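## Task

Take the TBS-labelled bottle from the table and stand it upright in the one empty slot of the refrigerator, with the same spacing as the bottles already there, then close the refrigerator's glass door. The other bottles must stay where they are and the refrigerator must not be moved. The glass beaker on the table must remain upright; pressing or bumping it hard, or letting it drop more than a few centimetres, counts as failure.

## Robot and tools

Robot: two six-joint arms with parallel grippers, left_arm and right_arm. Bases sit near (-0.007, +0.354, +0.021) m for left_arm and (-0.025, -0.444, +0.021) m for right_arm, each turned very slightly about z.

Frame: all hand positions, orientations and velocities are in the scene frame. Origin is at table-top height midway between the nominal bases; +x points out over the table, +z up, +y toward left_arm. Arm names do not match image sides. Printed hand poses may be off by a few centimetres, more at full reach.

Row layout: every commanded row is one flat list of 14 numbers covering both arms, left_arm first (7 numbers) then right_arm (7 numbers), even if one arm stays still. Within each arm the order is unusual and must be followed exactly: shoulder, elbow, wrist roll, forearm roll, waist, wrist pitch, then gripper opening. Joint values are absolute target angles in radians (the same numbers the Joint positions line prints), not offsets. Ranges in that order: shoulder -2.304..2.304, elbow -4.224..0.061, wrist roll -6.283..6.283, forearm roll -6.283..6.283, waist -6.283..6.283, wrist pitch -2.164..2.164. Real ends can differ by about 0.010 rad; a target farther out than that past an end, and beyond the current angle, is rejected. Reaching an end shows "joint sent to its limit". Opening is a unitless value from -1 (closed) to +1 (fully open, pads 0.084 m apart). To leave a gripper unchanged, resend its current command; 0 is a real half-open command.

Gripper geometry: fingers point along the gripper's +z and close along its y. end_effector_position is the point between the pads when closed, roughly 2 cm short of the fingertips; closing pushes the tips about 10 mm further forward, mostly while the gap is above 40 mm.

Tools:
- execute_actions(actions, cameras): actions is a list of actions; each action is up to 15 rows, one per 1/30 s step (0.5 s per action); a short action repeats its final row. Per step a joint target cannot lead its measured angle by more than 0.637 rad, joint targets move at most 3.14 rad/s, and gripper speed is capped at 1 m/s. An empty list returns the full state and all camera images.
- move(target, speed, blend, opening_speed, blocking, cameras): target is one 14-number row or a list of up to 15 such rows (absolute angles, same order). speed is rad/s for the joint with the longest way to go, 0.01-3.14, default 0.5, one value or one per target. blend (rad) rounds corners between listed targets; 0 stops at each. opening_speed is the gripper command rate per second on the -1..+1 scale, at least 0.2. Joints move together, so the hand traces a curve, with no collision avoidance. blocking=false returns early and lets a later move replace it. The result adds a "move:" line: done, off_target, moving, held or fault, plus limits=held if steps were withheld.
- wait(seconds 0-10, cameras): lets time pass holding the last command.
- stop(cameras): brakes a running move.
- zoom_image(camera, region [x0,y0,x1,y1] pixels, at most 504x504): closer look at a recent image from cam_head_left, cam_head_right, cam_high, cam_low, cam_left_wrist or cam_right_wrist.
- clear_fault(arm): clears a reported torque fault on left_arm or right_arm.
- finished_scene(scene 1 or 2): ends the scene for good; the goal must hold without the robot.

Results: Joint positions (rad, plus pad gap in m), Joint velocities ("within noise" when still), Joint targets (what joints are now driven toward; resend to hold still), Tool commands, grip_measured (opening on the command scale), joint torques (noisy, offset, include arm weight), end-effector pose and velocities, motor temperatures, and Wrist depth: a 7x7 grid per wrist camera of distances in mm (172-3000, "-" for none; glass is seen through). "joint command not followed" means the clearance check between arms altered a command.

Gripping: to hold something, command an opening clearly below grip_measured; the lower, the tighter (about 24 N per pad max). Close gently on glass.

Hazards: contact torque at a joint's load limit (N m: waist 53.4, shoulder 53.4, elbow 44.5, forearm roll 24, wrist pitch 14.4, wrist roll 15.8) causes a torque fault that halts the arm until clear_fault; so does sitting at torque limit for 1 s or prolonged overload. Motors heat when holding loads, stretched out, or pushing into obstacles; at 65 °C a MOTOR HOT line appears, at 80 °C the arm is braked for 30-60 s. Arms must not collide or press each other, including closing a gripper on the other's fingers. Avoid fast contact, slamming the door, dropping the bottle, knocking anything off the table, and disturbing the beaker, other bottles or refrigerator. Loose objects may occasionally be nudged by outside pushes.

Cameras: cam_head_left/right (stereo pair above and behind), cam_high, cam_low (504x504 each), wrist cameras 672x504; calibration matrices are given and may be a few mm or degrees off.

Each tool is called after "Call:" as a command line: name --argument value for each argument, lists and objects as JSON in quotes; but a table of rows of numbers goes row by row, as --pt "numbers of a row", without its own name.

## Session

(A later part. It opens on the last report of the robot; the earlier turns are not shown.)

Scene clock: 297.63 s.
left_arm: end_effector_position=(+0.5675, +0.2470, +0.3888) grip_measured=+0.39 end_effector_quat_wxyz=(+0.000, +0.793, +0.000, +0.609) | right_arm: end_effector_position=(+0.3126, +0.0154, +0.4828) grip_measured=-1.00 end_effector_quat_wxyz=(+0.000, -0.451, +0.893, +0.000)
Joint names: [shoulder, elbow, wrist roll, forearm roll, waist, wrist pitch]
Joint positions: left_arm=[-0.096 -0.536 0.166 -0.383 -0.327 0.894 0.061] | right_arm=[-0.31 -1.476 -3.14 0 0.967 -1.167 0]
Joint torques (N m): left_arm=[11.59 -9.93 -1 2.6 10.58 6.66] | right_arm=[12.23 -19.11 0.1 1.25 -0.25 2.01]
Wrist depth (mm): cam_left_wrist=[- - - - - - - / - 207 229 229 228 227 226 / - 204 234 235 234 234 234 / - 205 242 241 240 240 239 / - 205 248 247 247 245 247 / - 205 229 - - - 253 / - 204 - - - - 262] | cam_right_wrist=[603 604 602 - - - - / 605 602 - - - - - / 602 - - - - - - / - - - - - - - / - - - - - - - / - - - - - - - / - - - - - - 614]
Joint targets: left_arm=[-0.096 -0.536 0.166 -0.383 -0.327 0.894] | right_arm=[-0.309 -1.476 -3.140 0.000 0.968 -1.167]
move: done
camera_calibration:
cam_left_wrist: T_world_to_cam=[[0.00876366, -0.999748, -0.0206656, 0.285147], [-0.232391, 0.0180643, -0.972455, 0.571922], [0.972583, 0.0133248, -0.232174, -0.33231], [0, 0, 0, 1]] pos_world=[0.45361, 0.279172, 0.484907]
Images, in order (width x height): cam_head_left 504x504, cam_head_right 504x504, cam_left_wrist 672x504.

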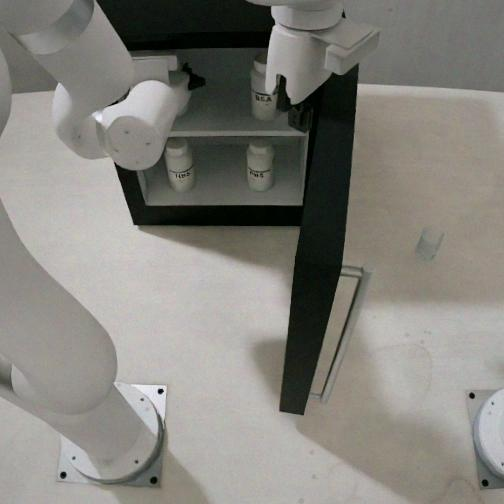

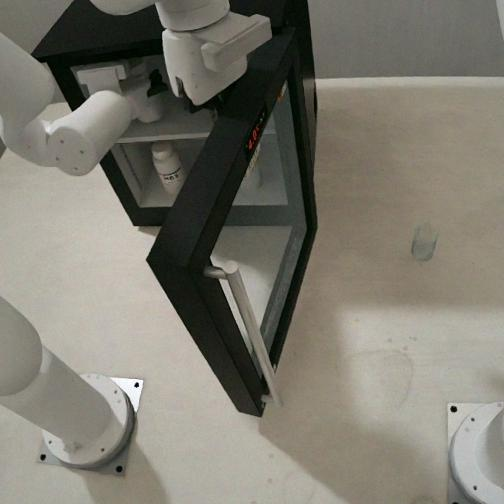

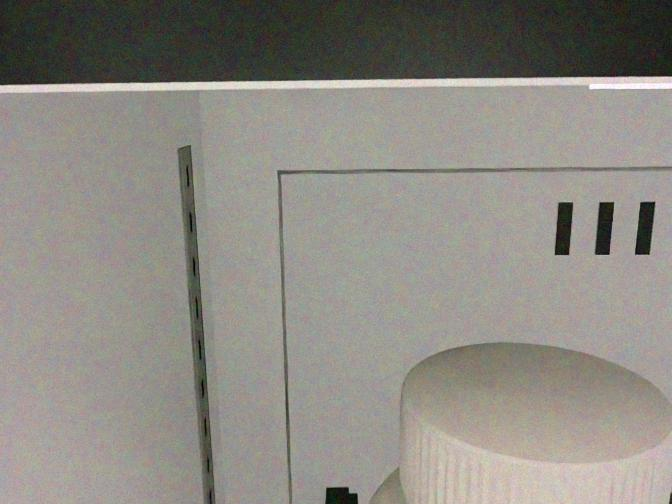

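Call:
move --target '[-0.1033,-0.5346,0.1613,-0.3802,-0.3274,0.9019,-0.5,-0.3095,-1.4764,-3.14,0,0.9675,-1.1669,-1]' --speed 0.02 --cameras '["cam_head_right","cam_left_wrist"]'

Call:
zoom_image --camera "cam_head_right" --region '[60, 40, 210, 190]'

Call:
move --target '[-0.1103,-0.5329,0.157,-0.3774,-0.3274,0.9099,-0.5,-0.3095,-1.4764,-3.14,0,0.9675,-1.1669,-1]' --speed 0.02 --cameras '["cam_head_right","cam_left_wrist"]'

Call:
zoom_image --camera "cam_head_right" --region '[60, 40, 210, 190]'

Scene clock: 302.67 s.
left_arm: end_effector_position=(+0.5675, +0.2470, +0.3857) grip_measured=+0.39 end_effector_quat_wxyz=(+0.000, +0.793, +0.000, +0.609) | right_arm: end_effector_position=(+0.3126, +0.0154, +0.4828) grip_measured=-1.00 end_effector_quat_wxyz=(+0.000, -0.451, +0.893, +0.000)
Joint names: [shoulder, elbow, wrist roll, forearm roll, waist, wrist pitch]
Joint positions: left_arm=[-0.103 -0.535 0.161 -0.38 -0.327 0.902 0.061] | right_arm=[-0.31 -1.476 -3.14 0 0.967 -1.167 0]
Joint torques (N m): left_arm=[11.26 -10.12 -0.87 2.34 10.51 6.63] | right_arm=[12.72 -19.09 0.16 1.54 0.18 1.91]
Wrist depth (mm): cam_left_wrist=[- - - - - - - / - 207 229 229 228 227 227 / - 204 234 235 234 233 233 / - 205 242 241 240 240 239 / - 205 248 247 246 245 247 / - 205 229 - - - 253 / - 204 - - - - 262] | cam_right_wrist=[603 602 604 - - - - / 602 602 - - - - - / 605 - - - - - - / - - - - - - - / - - - - - - - / - - - - - - - / - - - - - - 611]
Joint targets: left_arm=[-0.103 -0.535 0.161 -0.380 -0.327 0.902] | right_arm=[-0.309 -1.476 -3.140 0.000 0.968 -1.167]
move: done
camera_calibration:
cam_left_wrist: T_world_to_cam=[[0.00856783, -0.999751, -0.0206165, 0.28515], [-0.232482, 0.0180608, -0.972433, 0.568939], [0.972563, 0.0131246, -0.232269, -0.332918], [0, 0, 0, 1]] pos_world=[0.453609, 0.279173, 0.481808]
Images, in order (width x height): cam_head_right 504x504, cam_left_wrist 672x504.

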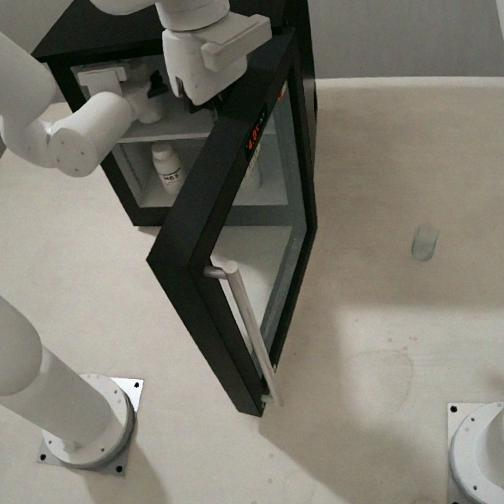

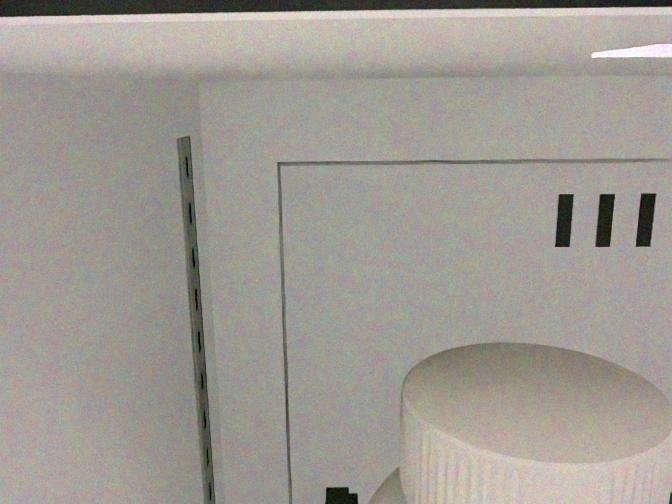

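Scaled by 3.360 from the camera's 504x504 image, which has a finer 720x720 frame.

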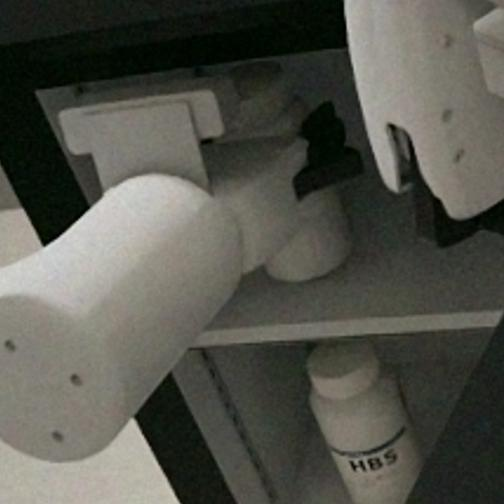

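Scene clock: 303.40 s.
left_arm: end_effector_position=(+0.5673, +0.2470, +0.3827) grip_measured=+0.39 end_effector_quat_wxyz=(+0.000, +0.793, +0.000, +0.609) | right_arm: end_effector_position=(+0.3126, +0.0154, +0.4828) grip_measured=-1.00 end_effector_quat_wxyz=(+0.000, -0.451, +0.893, +0.000)
Joint names: [shoulder, elbow, wrist roll, forearm roll, waist, wrist pitch]
Joint positions: left_arm=[-0.11 -0.533 0.157 -0.377 -0.327 0.91 0.061] | right_arm=[-0.31 -1.476 -3.14 0 0.967 -1.167 0]
Joint torques (N m): left_arm=[12.16 -10.29 -0.84 2.45 10.54 6.62] | right_arm=[11.65 -18.6 0.21 1.19 -0.45 1.75]
Wrist depth (mm): cam_left_wrist=[- - 212 225 225 - 224 / - 204 229 228 228 227 227 / - 204 234 235 235 234 233 / - 205 242 241 240 240 239 / - 205 248 247 246 246 247 / - 205 229 - - - 253 / - 204 - - - - 262] | cam_right_wrist=[601 605 602 - - - - / 600 603 - - - - - / 604 - - - - - - / - - - - - - - / - - - - - - - / - - - - - - - / - - - - - - 615]
Joint targets: left_arm=[-0.110 -0.533 0.157 -0.377 -0.327 0.910] | right_arm=[-0.309 -1.476 -3.140 0.000 0.968 -1.167]
move: done
camera_calibration:
cam_left_wrist: T_world_to_cam=[[0.00839898, -0.999755, -0.02047, 0.285197], [-0.232478, 0.0179576, -0.972436, 0.566026], [0.972565, 0.0129263, -0.23227, -0.333464], [0, 0, 0, 1]] pos_world=[0.453509, 0.279273, 0.478808]
Images, in order (width x height): cam_head_right 504x504, cam_left_wrist 672x504.

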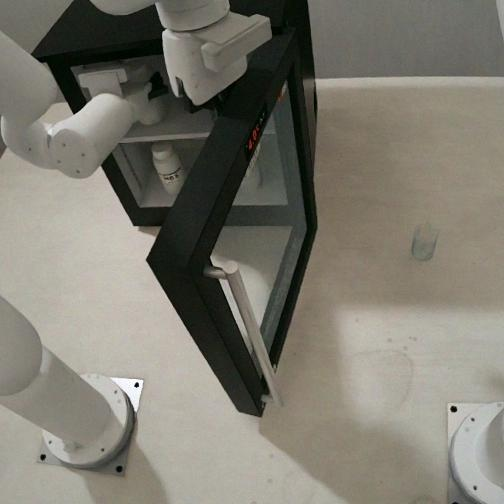

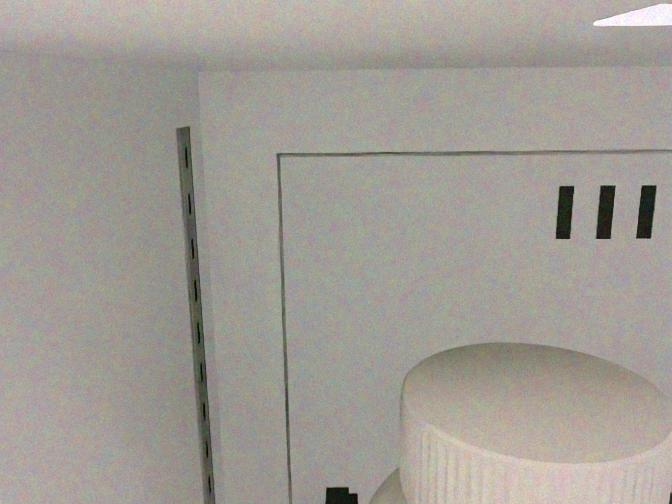

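Scaled by 3.360 from the camera's 504x504 image, which has a finer 720x720 frame.

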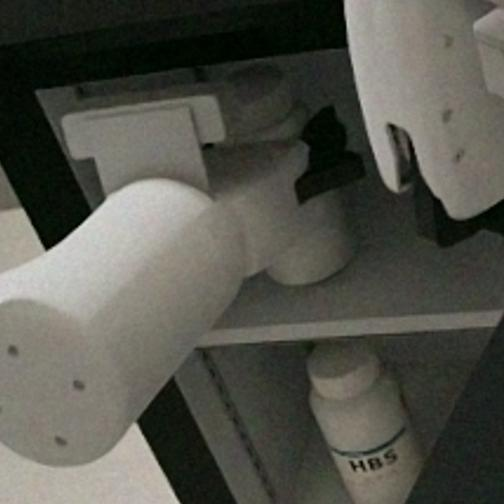

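Call:
move --target '[-0.115,-0.5318,0.1541,-0.3755,-0.3274,0.9152,-0.5,-0.3095,-1.4764,-3.14,0,0.9675,-1.1669,-1]' --speed 0.02

Call:
move --target '[-0.1197,-0.5307,0.1512,-0.3736,-0.3274,0.9205,-0.5,-0.3095,-1.4764,-3.14,0,0.9675,-1.1669,-1]' --speed 0.02 --cameras '["cam_head_right","cam_left_wrist"]'

Call:
zoom_image --camera "cam_head_right" --region '[60, 40, 210, 190]'

Scene clock: 307.60 s.
left_arm: end_effector_position=(+0.5673, +0.2470, +0.3807) grip_measured=+0.39 end_effector_quat_wxyz=(+0.001, +0.793, +0.000, +0.609) | right_arm: end_effector_position=(+0.3126, +0.0154, +0.4828) grip_measured=-1.00 end_effector_quat_wxyz=(+0.000, -0.451, +0.893, +0.000)
Joint names: [shoulder, elbow, wrist roll, forearm roll, waist, wrist pitch]
Joint positions: left_arm=[-0.115 -0.532 0.154 -0.376 -0.327 0.915 0.061] | right_arm=[-0.31 -1.476 -3.14 0 0.967 -1.167 0]
Joint torques (N m): left_arm=[11.43 -9.56 -0.8 2.6 9.93 6.66] | right_arm=[11.6 -19.02 0.42 1.67 0.95 1.88]
Wrist depth (mm): cam_left_wrist=[- - 226 225 225 - 224 / - 204 229 229 228 228 227 / - 204 234 235 234 234 233 / - 205 242 241 241 240 239 / - 205 248 247 247 246 247 / - 205 229 - - - 253 / - 205 - - - - 262] | cam_right_wrist=[601 604 606 - - - - / 602 607 - - - - - / 601 - - - - - - / - - - - - - - / - - - - - - - / - - - - - - - / - - - - - - 613]
Joint targets: left_arm=[-0.115 -0.532 0.154 -0.375 -0.327 0.915] | right_arm=[-0.309 -1.476 -3.140 0.000 0.968 -1.167]
move: done

Scene clock: 308.30 s.
left_arm: end_effector_position=(+0.5672, +0.2469, +0.3787) grip_measured=+0.39 end_effector_quat_wxyz=(+0.001, +0.793, -0.001, +0.609) | right_arm: end_effector_position=(+0.3126, +0.0154, +0.4828) grip_measured=-1.00 end_effector_quat_wxyz=(+0.000, -0.451, +0.893, +0.000)
Joint names: [shoulder, elbow, wrist roll, forearm roll, waist, wrist pitch]
Joint positions: left_arm=[-0.12 -0.531 0.151 -0.374 -0.327 0.92 0.061] | right_arm=[-0.31 -1.476 -3.14 0 0.967 -1.167 0]
Joint torques (N m): left_arm=[12.95 -9.65 -0.84 2.27 9.69 6.57] | right_arm=[12.3 -18.87 0.41 1.54 0.41 1.74]
Wrist depth (mm): cam_left_wrist=[- - 226 225 224 190 224 / - 204 229 229 228 228 227 / - 204 235 235 235 234 233 / - 205 242 241 241 240 240 / - 206 248 247 247 246 247 / - 205 229 - - - 253 / - 204 - - - - 262] | cam_right_wrist=[602 602 603 - - - - / 601 603 - - - - - / 604 - - - - - - / - - - - - - - / - - - - - - - / - - - - - - - / - - - - - - 610]
Joint targets: left_arm=[-0.120 -0.531 0.151 -0.374 -0.327 0.920] | right_arm=[-0.309 -1.476 -3.140 0.000 0.968 -1.167]
move: done
camera_calibration:
cam_left_wrist: T_world_to_cam=[[0.00793582, -0.999763, -0.0202501, 0.285226], [-0.232681, 0.0178487, -0.972389, 0.562191], [0.972521, 0.0124285, -0.232484, -0.333937], [0, 0, 0, 1]] pos_world=[0.453308, 0.279275, 0.474809]
Images, in order (width x height): cam_head_right 504x504, cam_left_wrist 672x504.

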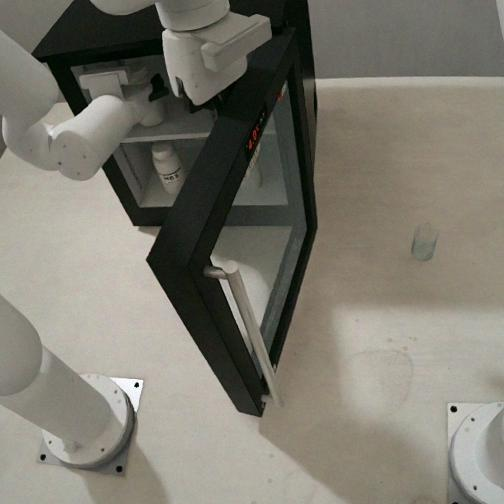

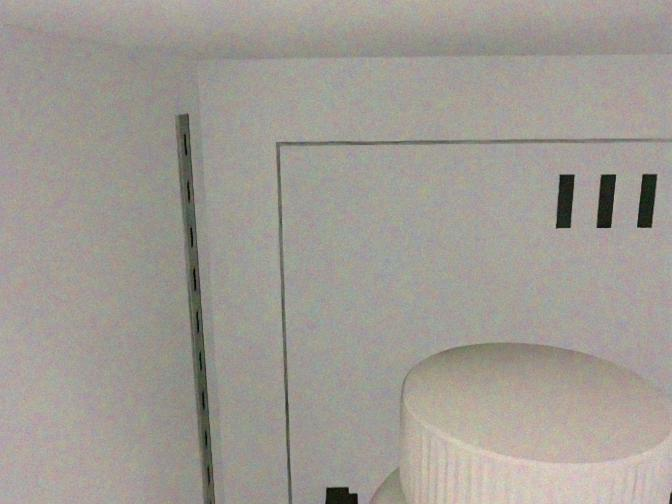

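Scaled by 3.360 from the camera's 504x504 image, which has a finer 720x720 frame.

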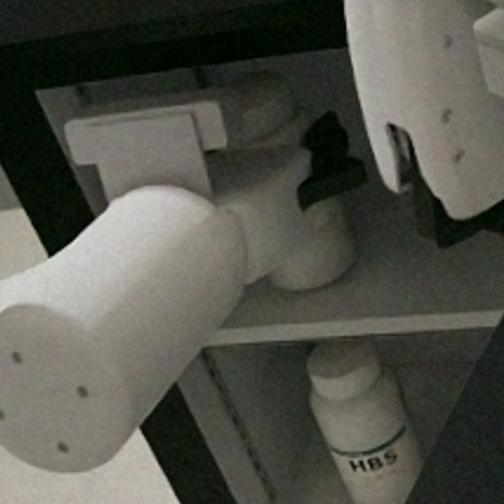

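Call:
move --target '[-0.1244,-0.5296,0.1483,-0.3717,-0.3274,0.9258,-0.5,-0.3095,-1.4764,-3.14,0,0.9675,-1.1669,-1]' --speed 0.02 --cameras '["cam_left_wrist"]'

Call:
move --target '[-0.1291,-0.5285,0.1454,-0.3699,-0.3274,0.9311,-0.5,-0.3095,-1.4764,-3.14,0,0.9675,-1.1669,-1]' --speed 0.02 --cameras '["cam_head_right","cam_left_wrist"]'

Call:
zoom_image --camera "cam_head_right" --region '[60, 40, 210, 190]'

Scene clock: 312.67 s.
left_arm: end_effector_position=(+0.5671, +0.2469, +0.3766) grip_measured=+0.39 end_effector_quat_wxyz=(+0.001, +0.793, -0.001, +0.609) | right_arm: end_effector_position=(+0.3126, +0.0154, +0.4828) grip_measured=-1.00 end_effector_quat_wxyz=(+0.000, -0.451, +0.893, +0.000)
Joint names: [shoulder, elbow, wrist roll, forearm roll, waist, wrist pitch]
Joint positions: left_arm=[-0.124 -0.53 0.148 -0.372 -0.327 0.926 0.061] | right_arm=[-0.31 -1.476 -3.14 0 0.967 -1.167 0]
Joint torques (N m): left_arm=[12.25 -9.45 -0.86 2.52 9.4 6.58] | right_arm=[10 -19.22 0.72 2.31 0.64 1.76]
Wrist depth (mm): cam_left_wrist=[- - 226 225 224 224 224 / - 205 229 229 228 228 227 / - 204 235 235 235 234 233 / - 205 242 241 241 240 240 / - 206 248 247 247 246 247 / - 206 230 - - - 253 / - 204 - - - - 262] | cam_right_wrist=[601 603 604 - - - - / 601 602 - - - - - / 604 - - - - - - / - - - - - - - / - - - - - - - / - - - - - - - / - - - - - - 615]
Joint targets: left_arm=[-0.124 -0.530 0.148 -0.372 -0.327 0.926] | right_arm=[-0.309 -1.476 -3.140 0.000 0.968 -1.167]
move: done
camera_calibration:
cam_left_wrist: T_world_to_cam=[[0.00776661, -0.999768, -0.0201051, 0.285196], [-0.232677, 0.017747, -0.972392, 0.560251], [0.972523, 0.0122302, -0.232485, -0.334249], [0, 0, 0, 1]] pos_world=[0.453208, 0.279275, 0.472809]
Images, in order (width x height): cam_left_wrist 672x504.

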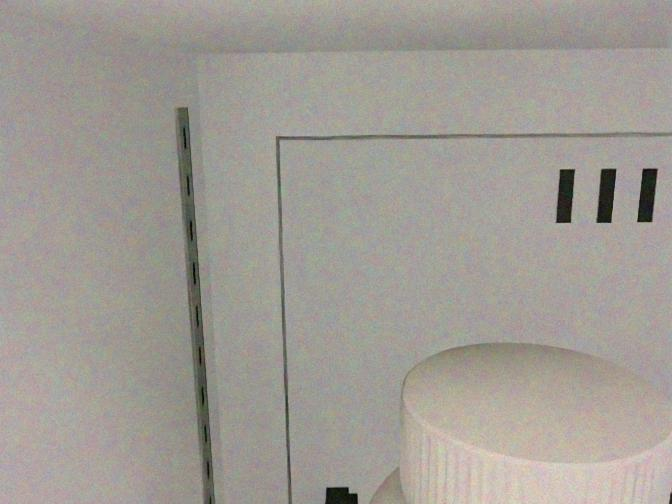

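Scene clock: 313.37 s.
left_arm: end_effector_position=(+0.5670, +0.2469, +0.3746) grip_measured=+0.39 end_effector_quat_wxyz=(+0.001, +0.793, -0.001, +0.609) | right_arm: end_effector_position=(+0.3126, +0.0154, +0.4828) grip_measured=-1.00 end_effector_quat_wxyz=(+0.000, -0.451, +0.893, +0.000)
Joint names: [shoulder, elbow, wrist roll, forearm roll, waist, wrist pitch]
Joint positions: left_arm=[-0.129 -0.529 0.145 -0.37 -0.327 0.931 0.061] | right_arm=[-0.31 -1.476 -3.14 0 0.967 -1.167 0]
Joint torques (N m): left_arm=[12.01 -9.35 -0.87 2.26 9.78 6.7] | right_arm=[11.45 -18.42 0.65 1.85 0.64 1.7]
Wrist depth (mm): cam_left_wrist=[- - 226 225 225 224 222 / - 205 229 229 228 228 227 / - 204 235 236 234 234 233 / - 205 242 242 241 240 240 / - 206 249 248 247 246 247 / - 205 230 - - - 254 / - 205 - - - - 263] | cam_right_wrist=[602 602 603 - - - - / 602 604 - - - - - / 601 - - - - - - / - - - - - - - / - - - - - - - / - - - - - - - / - - - - - - 614]
Joint targets: left_arm=[-0.129 -0.528 0.145 -0.370 -0.327 0.931] | right_arm=[-0.309 -1.476 -3.140 0.000 0.968 -1.167]
move: done
camera_calibration:
cam_left_wrist: T_world_to_cam=[[0.00759572, -0.999772, -0.0199589, 0.285165], [-0.232768, 0.0176435, -0.972372, 0.558246], [0.972503, 0.0120317, -0.232581, -0.33453], [0, 0, 0, 1]] pos_world=[0.453107, 0.279275, 0.47071]
Images, in order (width x height): cam_head_right 504x504, cam_left_wrist 672x504.

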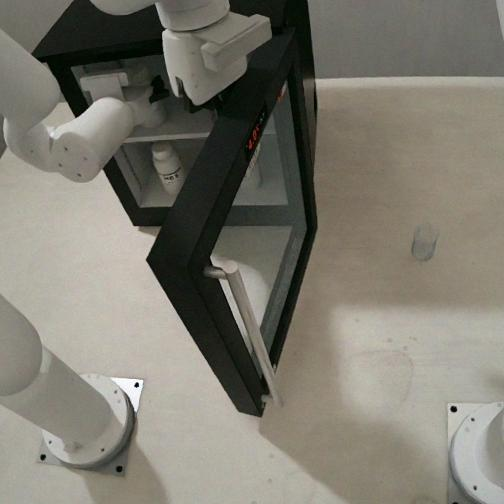

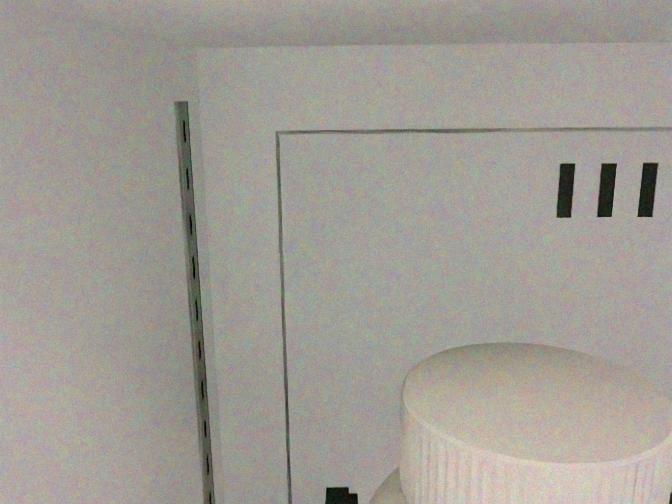

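Scaled by 3.360 from the camera's 504x504 image, which has a finer 720x720 frame.

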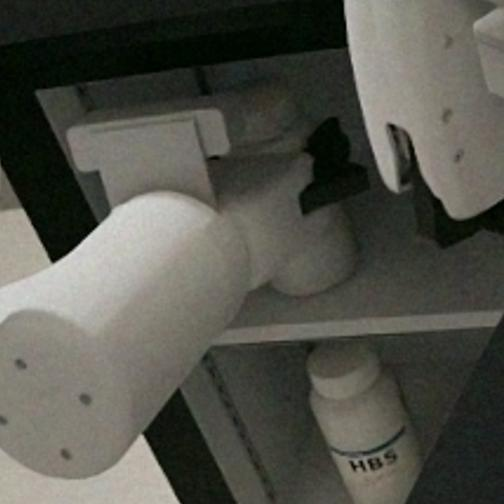

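Call:
move --target '[-0.1338,-0.5274,0.1425,-0.368,-0.3274,0.9364,-0.5,-0.3095,-1.4764,-3.14,0,0.9675,-1.1669,-1]' --speed 0.02 --cameras '["cam_left_wrist"]'

Call:
move --target '[-0.1372,-0.5266,0.1403,-0.3667,-0.3274,0.9403,-0.5,-0.3095,-1.4764,-3.14,0,0.9675,-1.1669,-1]' --speed 0.02 --cameras '["cam_head_right","cam_left_wrist"]'

Call:
zoom_image --camera "cam_head_right" --region '[60, 40, 210, 190]'

Scene clock: 318.63 s.
left_arm: end_effector_position=(+0.5668, +0.2469, +0.3726) grip_measured=+0.39 end_effector_quat_wxyz=(+0.001, +0.793, -0.001, +0.609) | right_arm: end_effector_position=(+0.3126, +0.0154, +0.4828) grip_measured=-1.00 end_effector_quat_wxyz=(+0.000, -0.451, +0.893, +0.000)
Joint names: [shoulder, elbow, wrist roll, forearm roll, waist, wrist pitch]
Joint positions: left_arm=[-0.134 -0.527 0.143 -0.368 -0.327 0.936 0.061] | right_arm=[-0.31 -1.476 -3.14 0 0.967 -1.167 0]
Joint torques (N m): left_arm=[12.61 -9.32 -0.78 2.63 9.5 6.61] | right_arm=[10.73 -18.67 0.83 2.38 1.39 1.81]
Wrist depth (mm): cam_left_wrist=[- 186 224 224 223 222 222 / - 205 230 229 228 228 228 / - 204 235 236 235 234 233 / - 205 242 241 241 240 239 / - 206 248 248 247 246 247 / - 205 230 - - - 254 / - 205 - - - - 262] | cam_right_wrist=[601 601 603 - - - - / 603 603 - - - - - / 606 - - - - - - / - - - - - - - / - - - - - - - / - - - - - - - / - - - - - - 615]
Joint targets: left_arm=[-0.134 -0.527 0.142 -0.368 -0.327 0.936] | right_arm=[-0.309 -1.476 -3.140 0.000 0.968 -1.167]
move: done
camera_calibration:
cam_left_wrist: T_world_to_cam=[[0.00732803, -0.999777, -0.0197879, 0.285169], [-0.232856, 0.0175383, -0.972353, 0.556339], [0.972484, 0.0117332, -0.232676, -0.334761], [0, 0, 0, 1]] pos_world=[0.453007, 0.279276, 0.46871]
Images, in order (width x height): cam_left_wrist 672x504.

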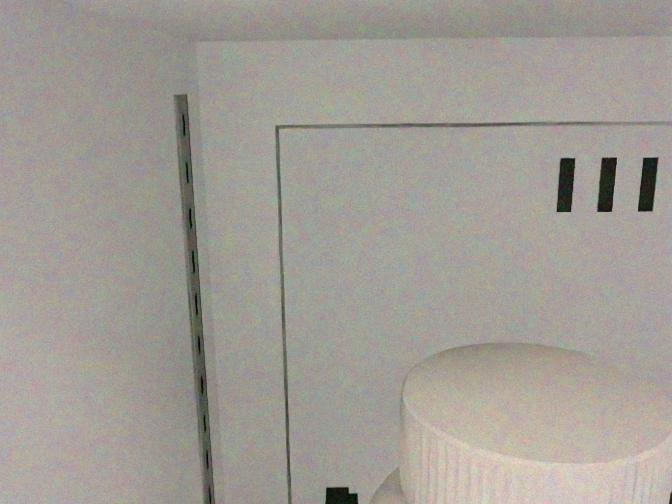

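Scene clock: 319.33 s.
left_arm: end_effector_position=(+0.5669, +0.2468, +0.3715) grip_measured=+0.40 end_effector_quat_wxyz=(+0.001, +0.793, -0.001, +0.609) | right_arm: end_effector_position=(+0.3126, +0.0154, +0.4828) grip_measured=-1.00 end_effector_quat_wxyz=(+0.000, -0.451, +0.893, +0.000)
Joint names: [shoulder, elbow, wrist roll, forearm roll, waist, wrist pitch]
Joint positions: left_arm=[-0.137 -0.527 0.14 -0.367 -0.327 0.941 0.061] | right_arm=[-0.31 -1.476 -3.14 0 0.967 -1.167 0]
Joint torques (N m): left_arm=[-7.83 3.51 -0.98 1.45 9.42 -3.57] | right_arm=[13.48 -18.9 0.93 2.71 1.06 1.92]
Wrist depth (mm): cam_left_wrist=[- 186 224 224 224 223 223 / - 205 230 229 229 228 227 / - 204 235 235 235 234 233 / - 205 242 241 241 240 240 / - 206 249 247 247 246 247 / - 206 230 - - - 253 / - 205 - - - - 262] | cam_right_wrist=[599 602 600 - - - - / 604 603 - - - - - / 603 - - - - - - / - - - - - - - / - - - - - - - / - - - - - - - / - - - - - - 613]
Joint targets: left_arm=[-0.137 -0.527 0.140 -0.367 -0.327 0.940] | right_arm=[-0.309 -1.476 -3.140 0.000 0.968 -1.167]
move: done
camera_calibration:
cam_left_wrist: T_world_to_cam=[[0.00732802, -0.999784, -0.0194635, 0.284995], [-0.231745, 0.0172361, -0.972624, 0.554853], [0.972749, 0.011638, -0.231568, -0.335559], [0, 0, 0, 1]] pos_world=[0.45291, 0.279275, 0.467505]
Images, in order (width x height): cam_head_right 504x504, cam_left_wrist 672x504.

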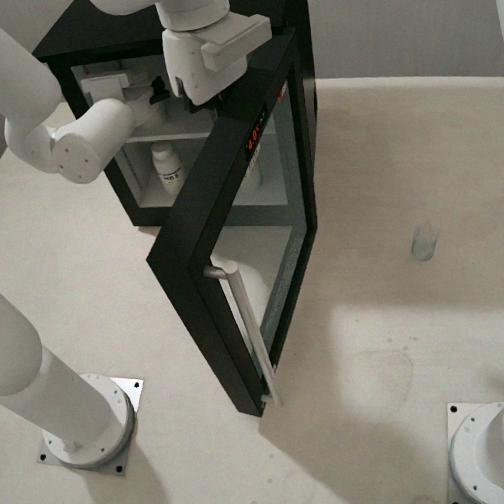

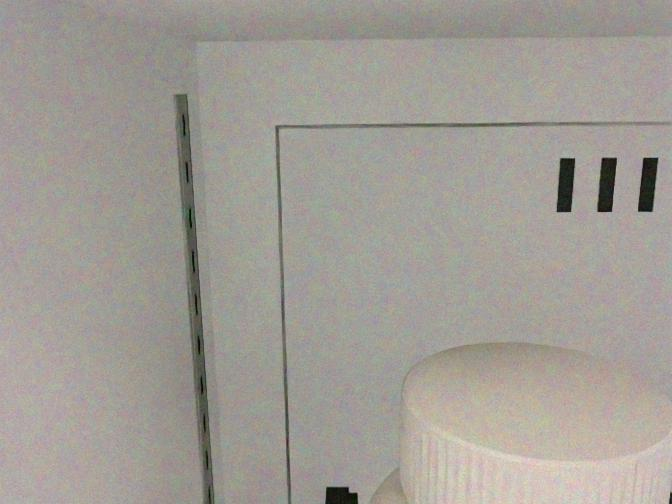

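Scaled by 3.360 from the camera's 504x504 image, which has a finer 720x720 frame.

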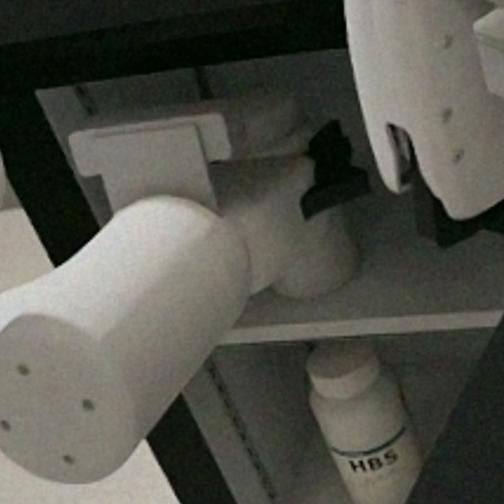

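Call:
move --pt "-0.1244 -0.5296 0.1483 -0.3717 -0.3274 0.9258 -0.5 -0.3095 -1.4764 -3.14 0 0.9675 -1.1669 -1" --pt "-0.1539 -0.561 0.1455 -0.3618 -0.3175 0.9229 -0.5 -0.3095 -1.4764 -3.14 0 0.9675 -1.1669 -1" --pt "-0.1642 -0.5586 0.1391 -0.3578 -0.3175 0.9346 -0.5 -0.3095 -1.4764 -3.14 0 0.9675 -1.1669 -1" --speed '[0.03,0.03,0.015]' --cameras '["cam_head_right","cam_left_wrist"]'

Call:
zoom_image --camera "cam_head_right" --region '[60, 40, 210, 190]'

Scene clock: 331.73 s.
left_arm: end_effector_position=(+0.5795, +0.2470, +0.3716) grip_measured=+0.40 end_effector_quat_wxyz=(+0.001, +0.793, +0.000, +0.609) | right_arm: end_effector_position=(+0.3126, +0.0154, +0.4828) grip_measured=-1.00 end_effector_quat_wxyz=(+0.000, -0.451, +0.893, +0.000)
Joint names: [shoulder, elbow, wrist roll, forearm roll, waist, wrist pitch]
Joint positions: left_arm=[-0.164 -0.559 0.139 -0.358 -0.317 0.935 0.061] | right_arm=[-0.31 -1.476 -3.14 0 0.967 -1.167 0]
Joint torques (N m): left_arm=[-3.82 1.6 -0.97 1.76 10.89 -2.3] | right_arm=[27.58 -18.52 1.24 3.09 2.34 1.8]
Wrist depth (mm): cam_left_wrist=[- 185 212 212 211 211 211 / - 206 217 216 216 216 215 / - 203 223 222 222 222 221 / - 203 229 229 228 228 227 / - 202 235 234 233 233 233 / - 204 232 - - - 240 / - 204 - - - - 248] | cam_right_wrist=[601 603 603 - - - - / 602 603 - - - - - / 603 - - - - - - / - - - - - - - / - - - - - - - / - - - - - - - / - - - - - - 612]
Joint targets: left_arm=[-0.164 -0.559 0.139 -0.358 -0.318 0.935] | right_arm=[-0.309 -1.476 -3.140 0.000 0.968 -1.167]
move: done
camera_calibration:
cam_left_wrist: T_world_to_cam=[[0.00857097, -0.999766, -0.0198792, 0.284511], [-0.23139, 0.0173574, -0.972706, 0.557708], [0.972823, 0.0129369, -0.231187, -0.34837], [0, 0, 0, 1]] pos_world=[0.465512, 0.279271, 0.467603]
Images, in order (width x height): cam_head_right 504x504, cam_left_wrist 672x504.

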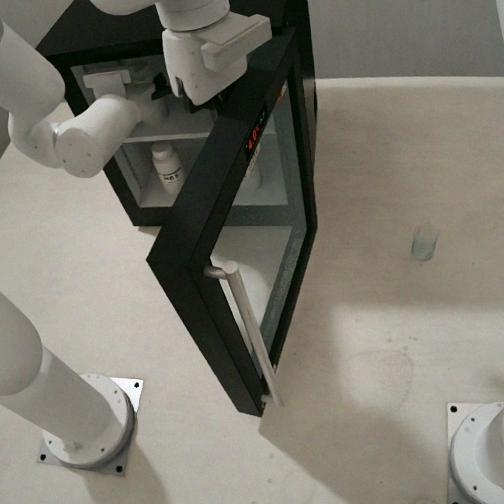

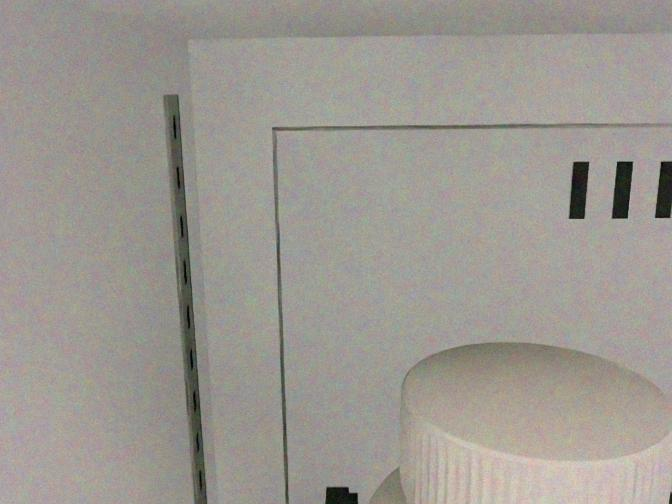

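Scaled by 3.360 from the camera's 504x504 image, which has a finer 720x720 frame.

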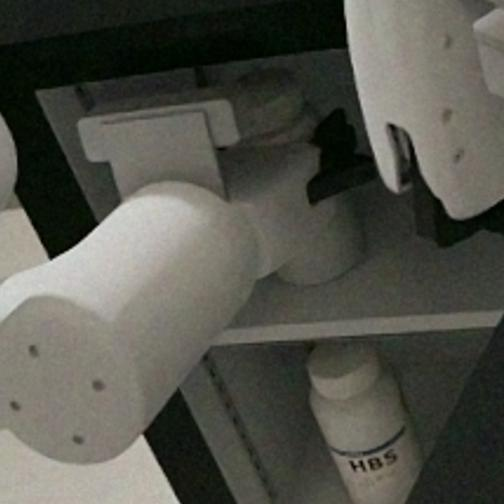

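Call:
move --target '[-0.1642,-0.5586,0.1391,-0.3578,-0.3175,0.9346,0.85,-0.3095,-1.4764,-3.14,0,0.9675,-1.1669,-1]' --opening_speed 0.5

Call:
move --pt "0.1236 -0.2783 0.2022 -0.5181 -0.4512 0.9501 0.85 -0.3095 -1.4764 -3.14 0 0.9675 -1.1669 -1" --pt "0.6193 -0.0914 0.5998 -0.9896 -0.7025 0.8155 0.85 -0.3095 -1.4764 -3.14 0 0.9675 -1.1669 -1" --speed 0.25 --cameras '["cam_head_right","cam_left_wrist","cam_head_left"]'

Call:
move --pt "0.4834 -1.0495 0.2398 0 -0.2 -1.5329 0.3 -0.3095 -1.4764 -3.14 0 0.9675 -1.1669 -1" --pt "0.4834 -1.0495 0.2398 0 -1.4722 -1.5329 0.3 -0.3095 -1.4764 -3.14 0 0.9675 -1.1669 -1" --pt "0.1029 -1.3325 0.2398 0 -1.4722 -1.4354 0.3 -0.3095 -1.4764 -3.14 0 0.9675 -1.1669 -1" --speed '[0.8,0.8,0.5]' --cameras '["all"]'

Scene clock: 343.93 s.
left_arm: end_effector_position=(+0.5793, +0.2470, +0.3711) grip_measured=+0.85 end_effector_quat_wxyz=(+0.001, +0.793, +0.000, +0.609) | right_arm: end_effector_position=(+0.3126, +0.0154, +0.4828) grip_measured=-1.00 end_effector_quat_wxyz=(+0.000, -0.451, +0.893, +0.000)
Joint names: [shoulder, elbow, wrist roll, forearm roll, waist, wrist pitch]
Joint positions: left_arm=[-0.164 -0.559 0.139 -0.358 -0.317 0.935 0.078] | right_arm=[-0.309 -1.476 -3.14 0 0.968 -1.167 0]
Joint torques (N m): left_arm=[36.5 -24.8 -0.51 -1.42 9.61 5.93] | right_arm=[29.71 -18.87 1.32 3.03 3.48 0.64]
Wrist depth (mm): cam_left_wrist=[- 195 212 212 212 211 210 / - 207 217 217 216 216 215 / - 203 223 223 222 222 221 / - 203 230 228 228 227 226 / - 203 235 235 233 233 233 / - 204 - - - - 240 / - 204 - - - - 248] | cam_right_wrist=[602 603 602 - - - - / 601 601 - - - - - / 603 - - - - - - / - - - - - - - / - - - - - - - / - - - - - - - / - - - - - - 614]
Joint targets: left_arm=[-0.164 -0.559 0.139 -0.358 -0.318 0.935] | right_arm=[-0.309 -1.476 -3.140 0.000 0.968 -1.167]
move: done

Scene clock: 348.03 s.
left_arm: end_effector_position=(+0.3577, +0.2501, +0.4146) grip_measured=+0.85 end_effector_quat_wxyz=(+0.000, +0.793, +0.000, +0.609) | right_arm: end_effector_position=(+0.3126, +0.0154, +0.4828) grip_measured=-1.00 end_effector_quat_wxyz=(+0.000, -0.451, +0.893, +0.000)
Joint names: [shoulder, elbow, wrist roll, forearm roll, waist, wrist pitch]
Joint positions: left_arm=[0.619 -0.091 0.6 -0.989 -0.702 0.816 0.078] | right_arm=[-0.309 -1.476 -3.14 0 0.968 -1.167 0]
Joint torques (N m): left_arm=[10.97 -11.33 0.98 -1.21 -9.24 -1.55] | right_arm=[10.78 -18.95 1.51 4.37 1.84 0.01]
Wrist depth (mm): cam_left_wrist=[184 231 230 230 229 229 227 / - 237 236 235 235 234 234 / - 244 267 446 443 444 443 / - 250 316 457 453 454 455 / - 258 314 467 322 467 469 / - 266 309 456 329 479 478 / 890 273 309 367 338 404 402] | cam_right_wrist=[602 601 602 - - - - / 602 604 - - - - - / 603 - - - - - - / - - - - - - - / - - - - - - - / - - - - - - - / - - - - - - 612]
Joint targets: left_arm=[0.619 -0.091 0.600 -0.990 -0.702 0.816] | right_arm=[-0.309 -1.476 -3.140 0.000 0.968 -1.167]
move: done
camera_calibration:
cam_left_wrist: T_world_to_cam=[[0.00888317, -0.999748, -0.0205941, 0.290552], [-0.232486, 0.0179657, -0.972434, 0.548241], [0.972559, 0.0134261, -0.232268, -0.122288], [0, 0, 0, 1]] pos_world=[0.243809, 0.282271, 0.510708]
Images, in order (width x height): cam_head_left 504x504, cam_head_right 504x504, cam_left_wrist 672x504.

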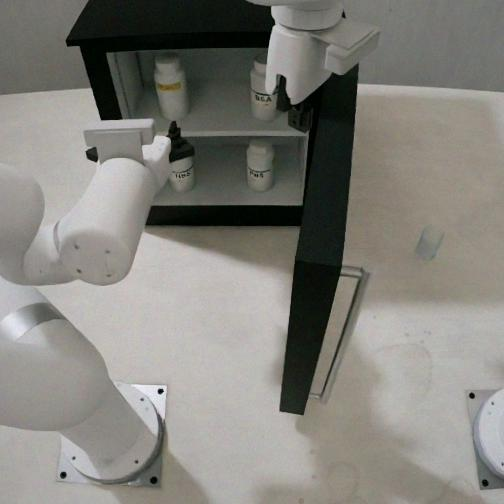

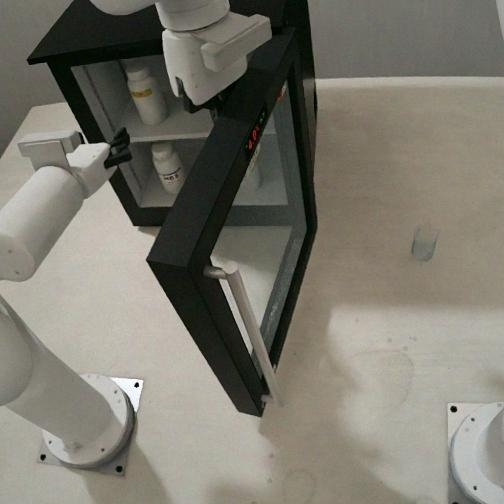

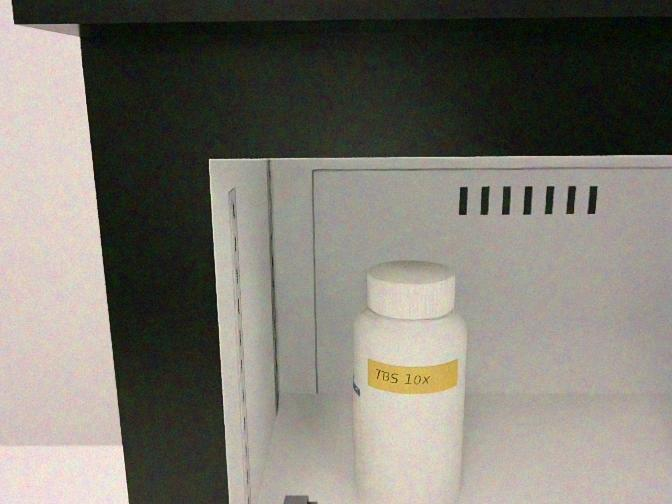

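Scene clock: 355.13 s.
left_arm: end_effector_position=(+0.0410, -0.0449, +0.6199) grip_measured=+0.29 end_effector_quat_wxyz=(+0.000, -0.663, +0.749, +0.000) | right_arm: end_effector_position=(+0.3126, +0.0154, +0.4828) grip_measured=-1.00 end_effector_quat_wxyz=(+0.000, -0.451, +0.893, +0.000)
Joint names: [shoulder, elbow, wrist roll, forearm roll, waist, wrist pitch]
Joint positions: left_arm=[0.103 -1.332 0.24 0 -1.472 -1.435 0.056] | right_arm=[-0.31 -1.476 -3.14 0 0.968 -1.167 0]
Joint torques (N m): left_arm=[5.66 -27.68 -0.88 2.15 -10.34 3.5] | right_arm=[12.81 -18.63 1.44 4.36 2 -1.24]
Wrist depth (mm): cam_left_wrist=[762 759 755 758 755 755 757 / 759 756 758 760 756 755 752 / 760 760 757 755 756 751 750 / 760 755 754 755 752 751 752 / 759 754 755 758 746 752 752 / 759 751 754 667 753 750 747 / 751 759 751 - 332 750 749] | cam_right_wrist=[602 602 603 - - - - / 601 603 - - - - - / 602 - - - - - - / - - - - - - - / - - - - - - - / - - - - - - - / - - - - - - 616]
Joint targets: left_arm=[0.103 -1.333 0.240 0.000 -1.472 -1.435] | right_arm=[-0.309 -1.476 -3.140 0.000 0.968 -1.167]
move: done
camera_calibration:
cam_left_wrist: T_world_to_cam=[[-0.990332, 0.137948, -0.0146135, 0.0909559], [0.138304, 0.990018, -0.0271224, 0.122007], [0.0107262, -0.0288813, -0.999525, 0.750506], [0, 0, 0, 1]] pos_world=[0.0651524, -0.111661, 0.754788]
cam_right_wrist: T_world_to_cam=[[-0.79659, 0.604468, 0.00786538, 0.263894], [0.604517, 0.796483, 0.0131867, -0.14337], [0.00170629, 0.0152591, -0.999882, 0.613422], [0, 0, 0, 1]] pos_world=[0.295838, -0.0546844, 0.613164]

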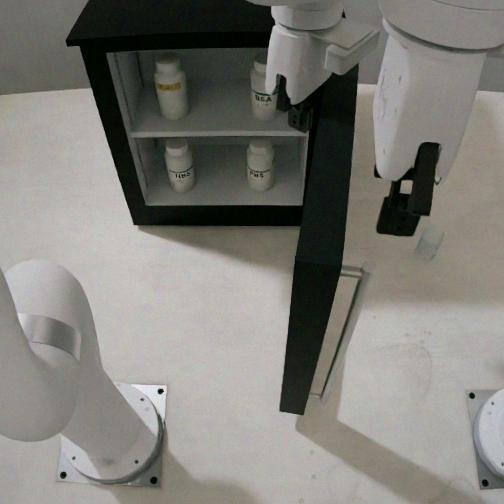

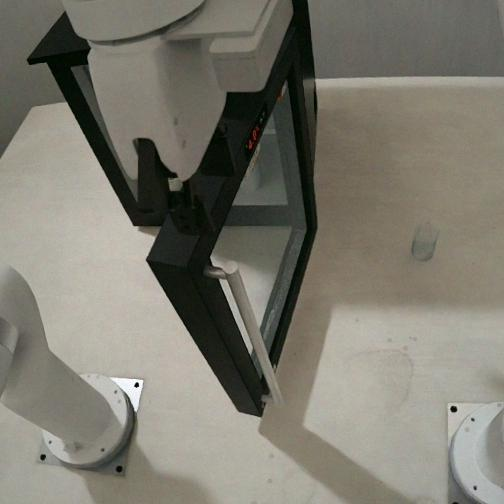

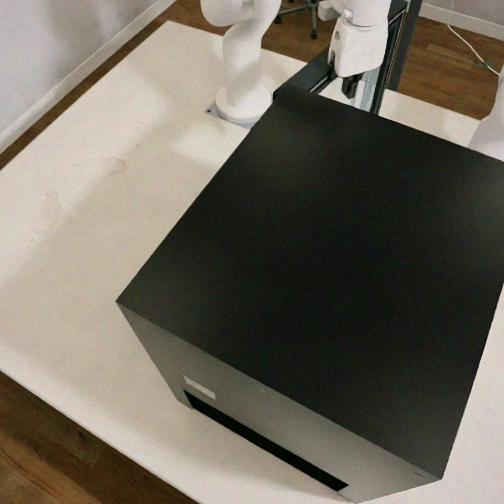

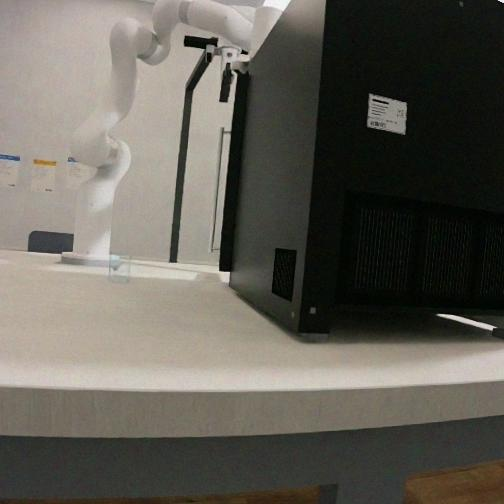

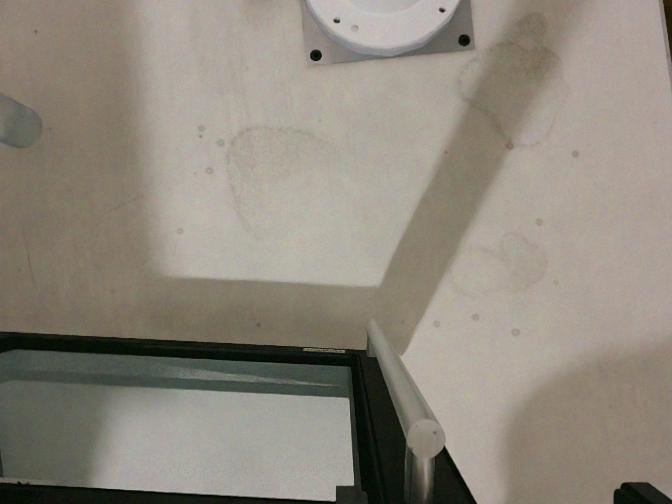

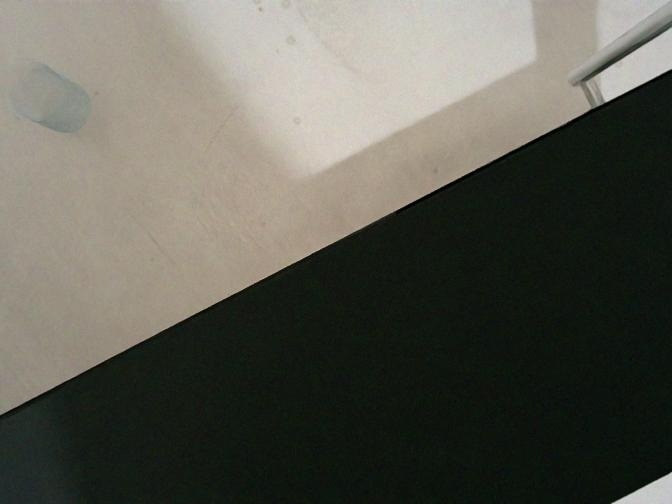

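Call:
move --pt "0.1029 -1.3325 0.2398 0 -1.4722 -1.4354 1 -0.3095 -1.4764 -3.14 0 0.9675 -1.1669 -1" --pt "0.1241 -1.0395 0.2398 0 -1.4722 -1.1636 1 -0.3095 -1.4764 -3.14 0 0.9675 -1.1669 -1" --speed 0.4

Call:
move --pt "0.1241 -1.0395 0.2398 0 -1.4722 -1.1636 -1 -0.3095 -1.4764 -3.14 0 0.9675 -1.1669 -1" --pt "0.1241 -1.0395 0.2398 0 -1.4722 -1.1636 -1 -0.4695 -1.689 -3.14 0 1.032 -1.2195 -1" --pt "0.1241 -1.0395 0.2398 0 -1.4722 -1.1636 -1 -0.5355 -2.087 -3.14 0 1.032 -1.5515 -1" --opening_speed 1.0 --speed '[0.4,0.3,0.5]' --cameras '["cam_head_left","cam_left_wrist"]'

Scene clock: 361.97 s.
left_arm: end_effector_position=(+0.0410, -0.0450, +0.4969) grip_measured=+1.00 end_effector_quat_wxyz=(+0.000, -0.663, +0.749, +0.000) | right_arm: end_effector_position=(+0.3126, +0.0154, +0.4828) grip_measured=-1.00 end_effector_quat_wxyz=(+0.000, -0.451, +0.893, +0.000)
Joint names: [shoulder, elbow, wrist roll, forearm roll, waist, wrist pitch]
Joint positions: left_arm=[0.124 -1.04 0.24 0 -1.472 -1.164 0.084] | right_arm=[-0.31 -1.476 -3.14 0 0.968 -1.167 0]
Joint torques (N m): left_arm=[29.78 -12.24 -0.87 1.54 -8.16 3.6] | right_arm=[11.74 -19.13 1.59 4.68 2.57 -2.02]
Wrist depth (mm): cam_left_wrist=[634 633 635 633 635 632 633 / 635 633 634 633 631 630 630 / 634 633 631 631 634 629 629 / 636 634 634 633 630 627 629 / 633 633 629 630 629 631 627 / 547 546 546 543 628 627 625 / 630 631 629 - 372 626 626] | cam_right_wrist=[600 601 603 - - - - / 602 604 - - - - - / 603 - - - - - - / - - - - - - - / - - - - - - - / - - - - - - - / - - - - - - 612]
Joint targets: left_arm=[0.124 -1.040 0.240 0.000 -1.472 -1.164] | right_arm=[-0.309 -1.476 -3.140 0.000 0.968 -1.167]
move: done

Scene clock: 366.77 s.
left_arm: end_effector_position=(+0.0410, -0.0450, +0.4968) grip_measured=-0.66 end_effector_quat_wxyz=(+0.000, -0.663, +0.749, +0.000) | right_arm: end_effector_position=(+0.3138, +0.0853, +0.6179) grip_measured=-1.00 end_effector_quat_wxyz=(+0.000, -0.479, +0.878, +0.000)
Joint names: [shoulder, elbow, wrist roll, forearm roll, waist, wrist pitch]
Joint positions: left_arm=[0.124 -1.039 0.24 0 -1.472 -1.164 0.015] | right_arm=[-0.535 -2.087 -3.14 0 1.032 -1.551 0]
Joint torques (N m): left_arm=[28.59 -32.3 -0.77 -9.42 -5.92 -6.44] | right_arm=[18.93 -21.47 1.53 5.55 8.51 -2.24]
Wrist depth (mm): cam_left_wrist=[636 637 634 633 633 631 630 / 636 634 633 633 630 631 631 / 634 635 632 631 631 631 629 / 635 633 634 632 630 629 627 / 635 632 630 634 631 627 627 / 544 545 546 545 626 628 627 / 633 630 629 - 371 626 626] | cam_right_wrist=[735 738 212 212 212 213 218 / 736 211 212 212 212 564 743 / 211 212 212 654 742 743 741 / 212 237 654 739 739 745 742 / 352 625 743 741 743 742 745 / 454 649 719 744 746 748 750 / 444 462 657 743 748 744 747]
Joint targets: left_arm=[0.124 -1.040 0.240 0.000 -1.472 -1.164] | right_arm=[-0.535 -2.087 -3.140 0.000 1.032 -1.551]
move: done
camera_calibration:
cam_left_wrist: T_world_to_cam=[[-0.990332, 0.137948, -0.0146135, 0.0891708], [0.138304, 0.990018, -0.0271224, 0.118767], [0.0107262, -0.0288813, -0.999525, 0.627462], [0, 0, 0, 1]] pos_world=[0.0651524, -0.111761, 0.631688]
Images, in order (width x height): cam_head_left 504x504, cam_left_wrist 672x504.

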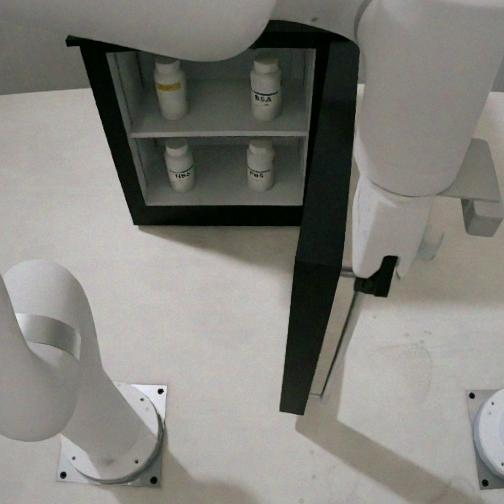

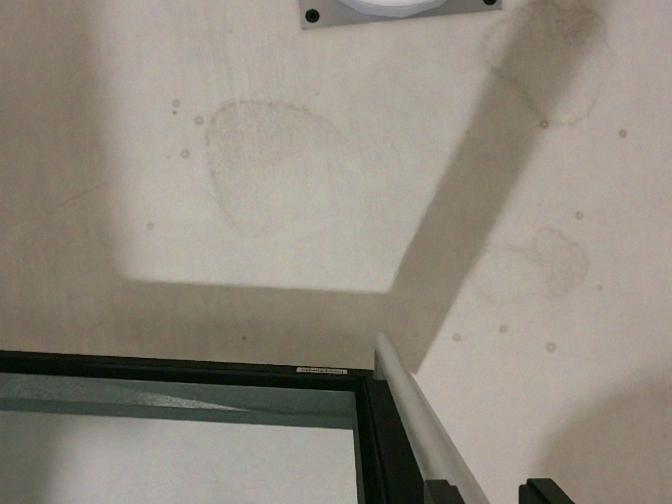

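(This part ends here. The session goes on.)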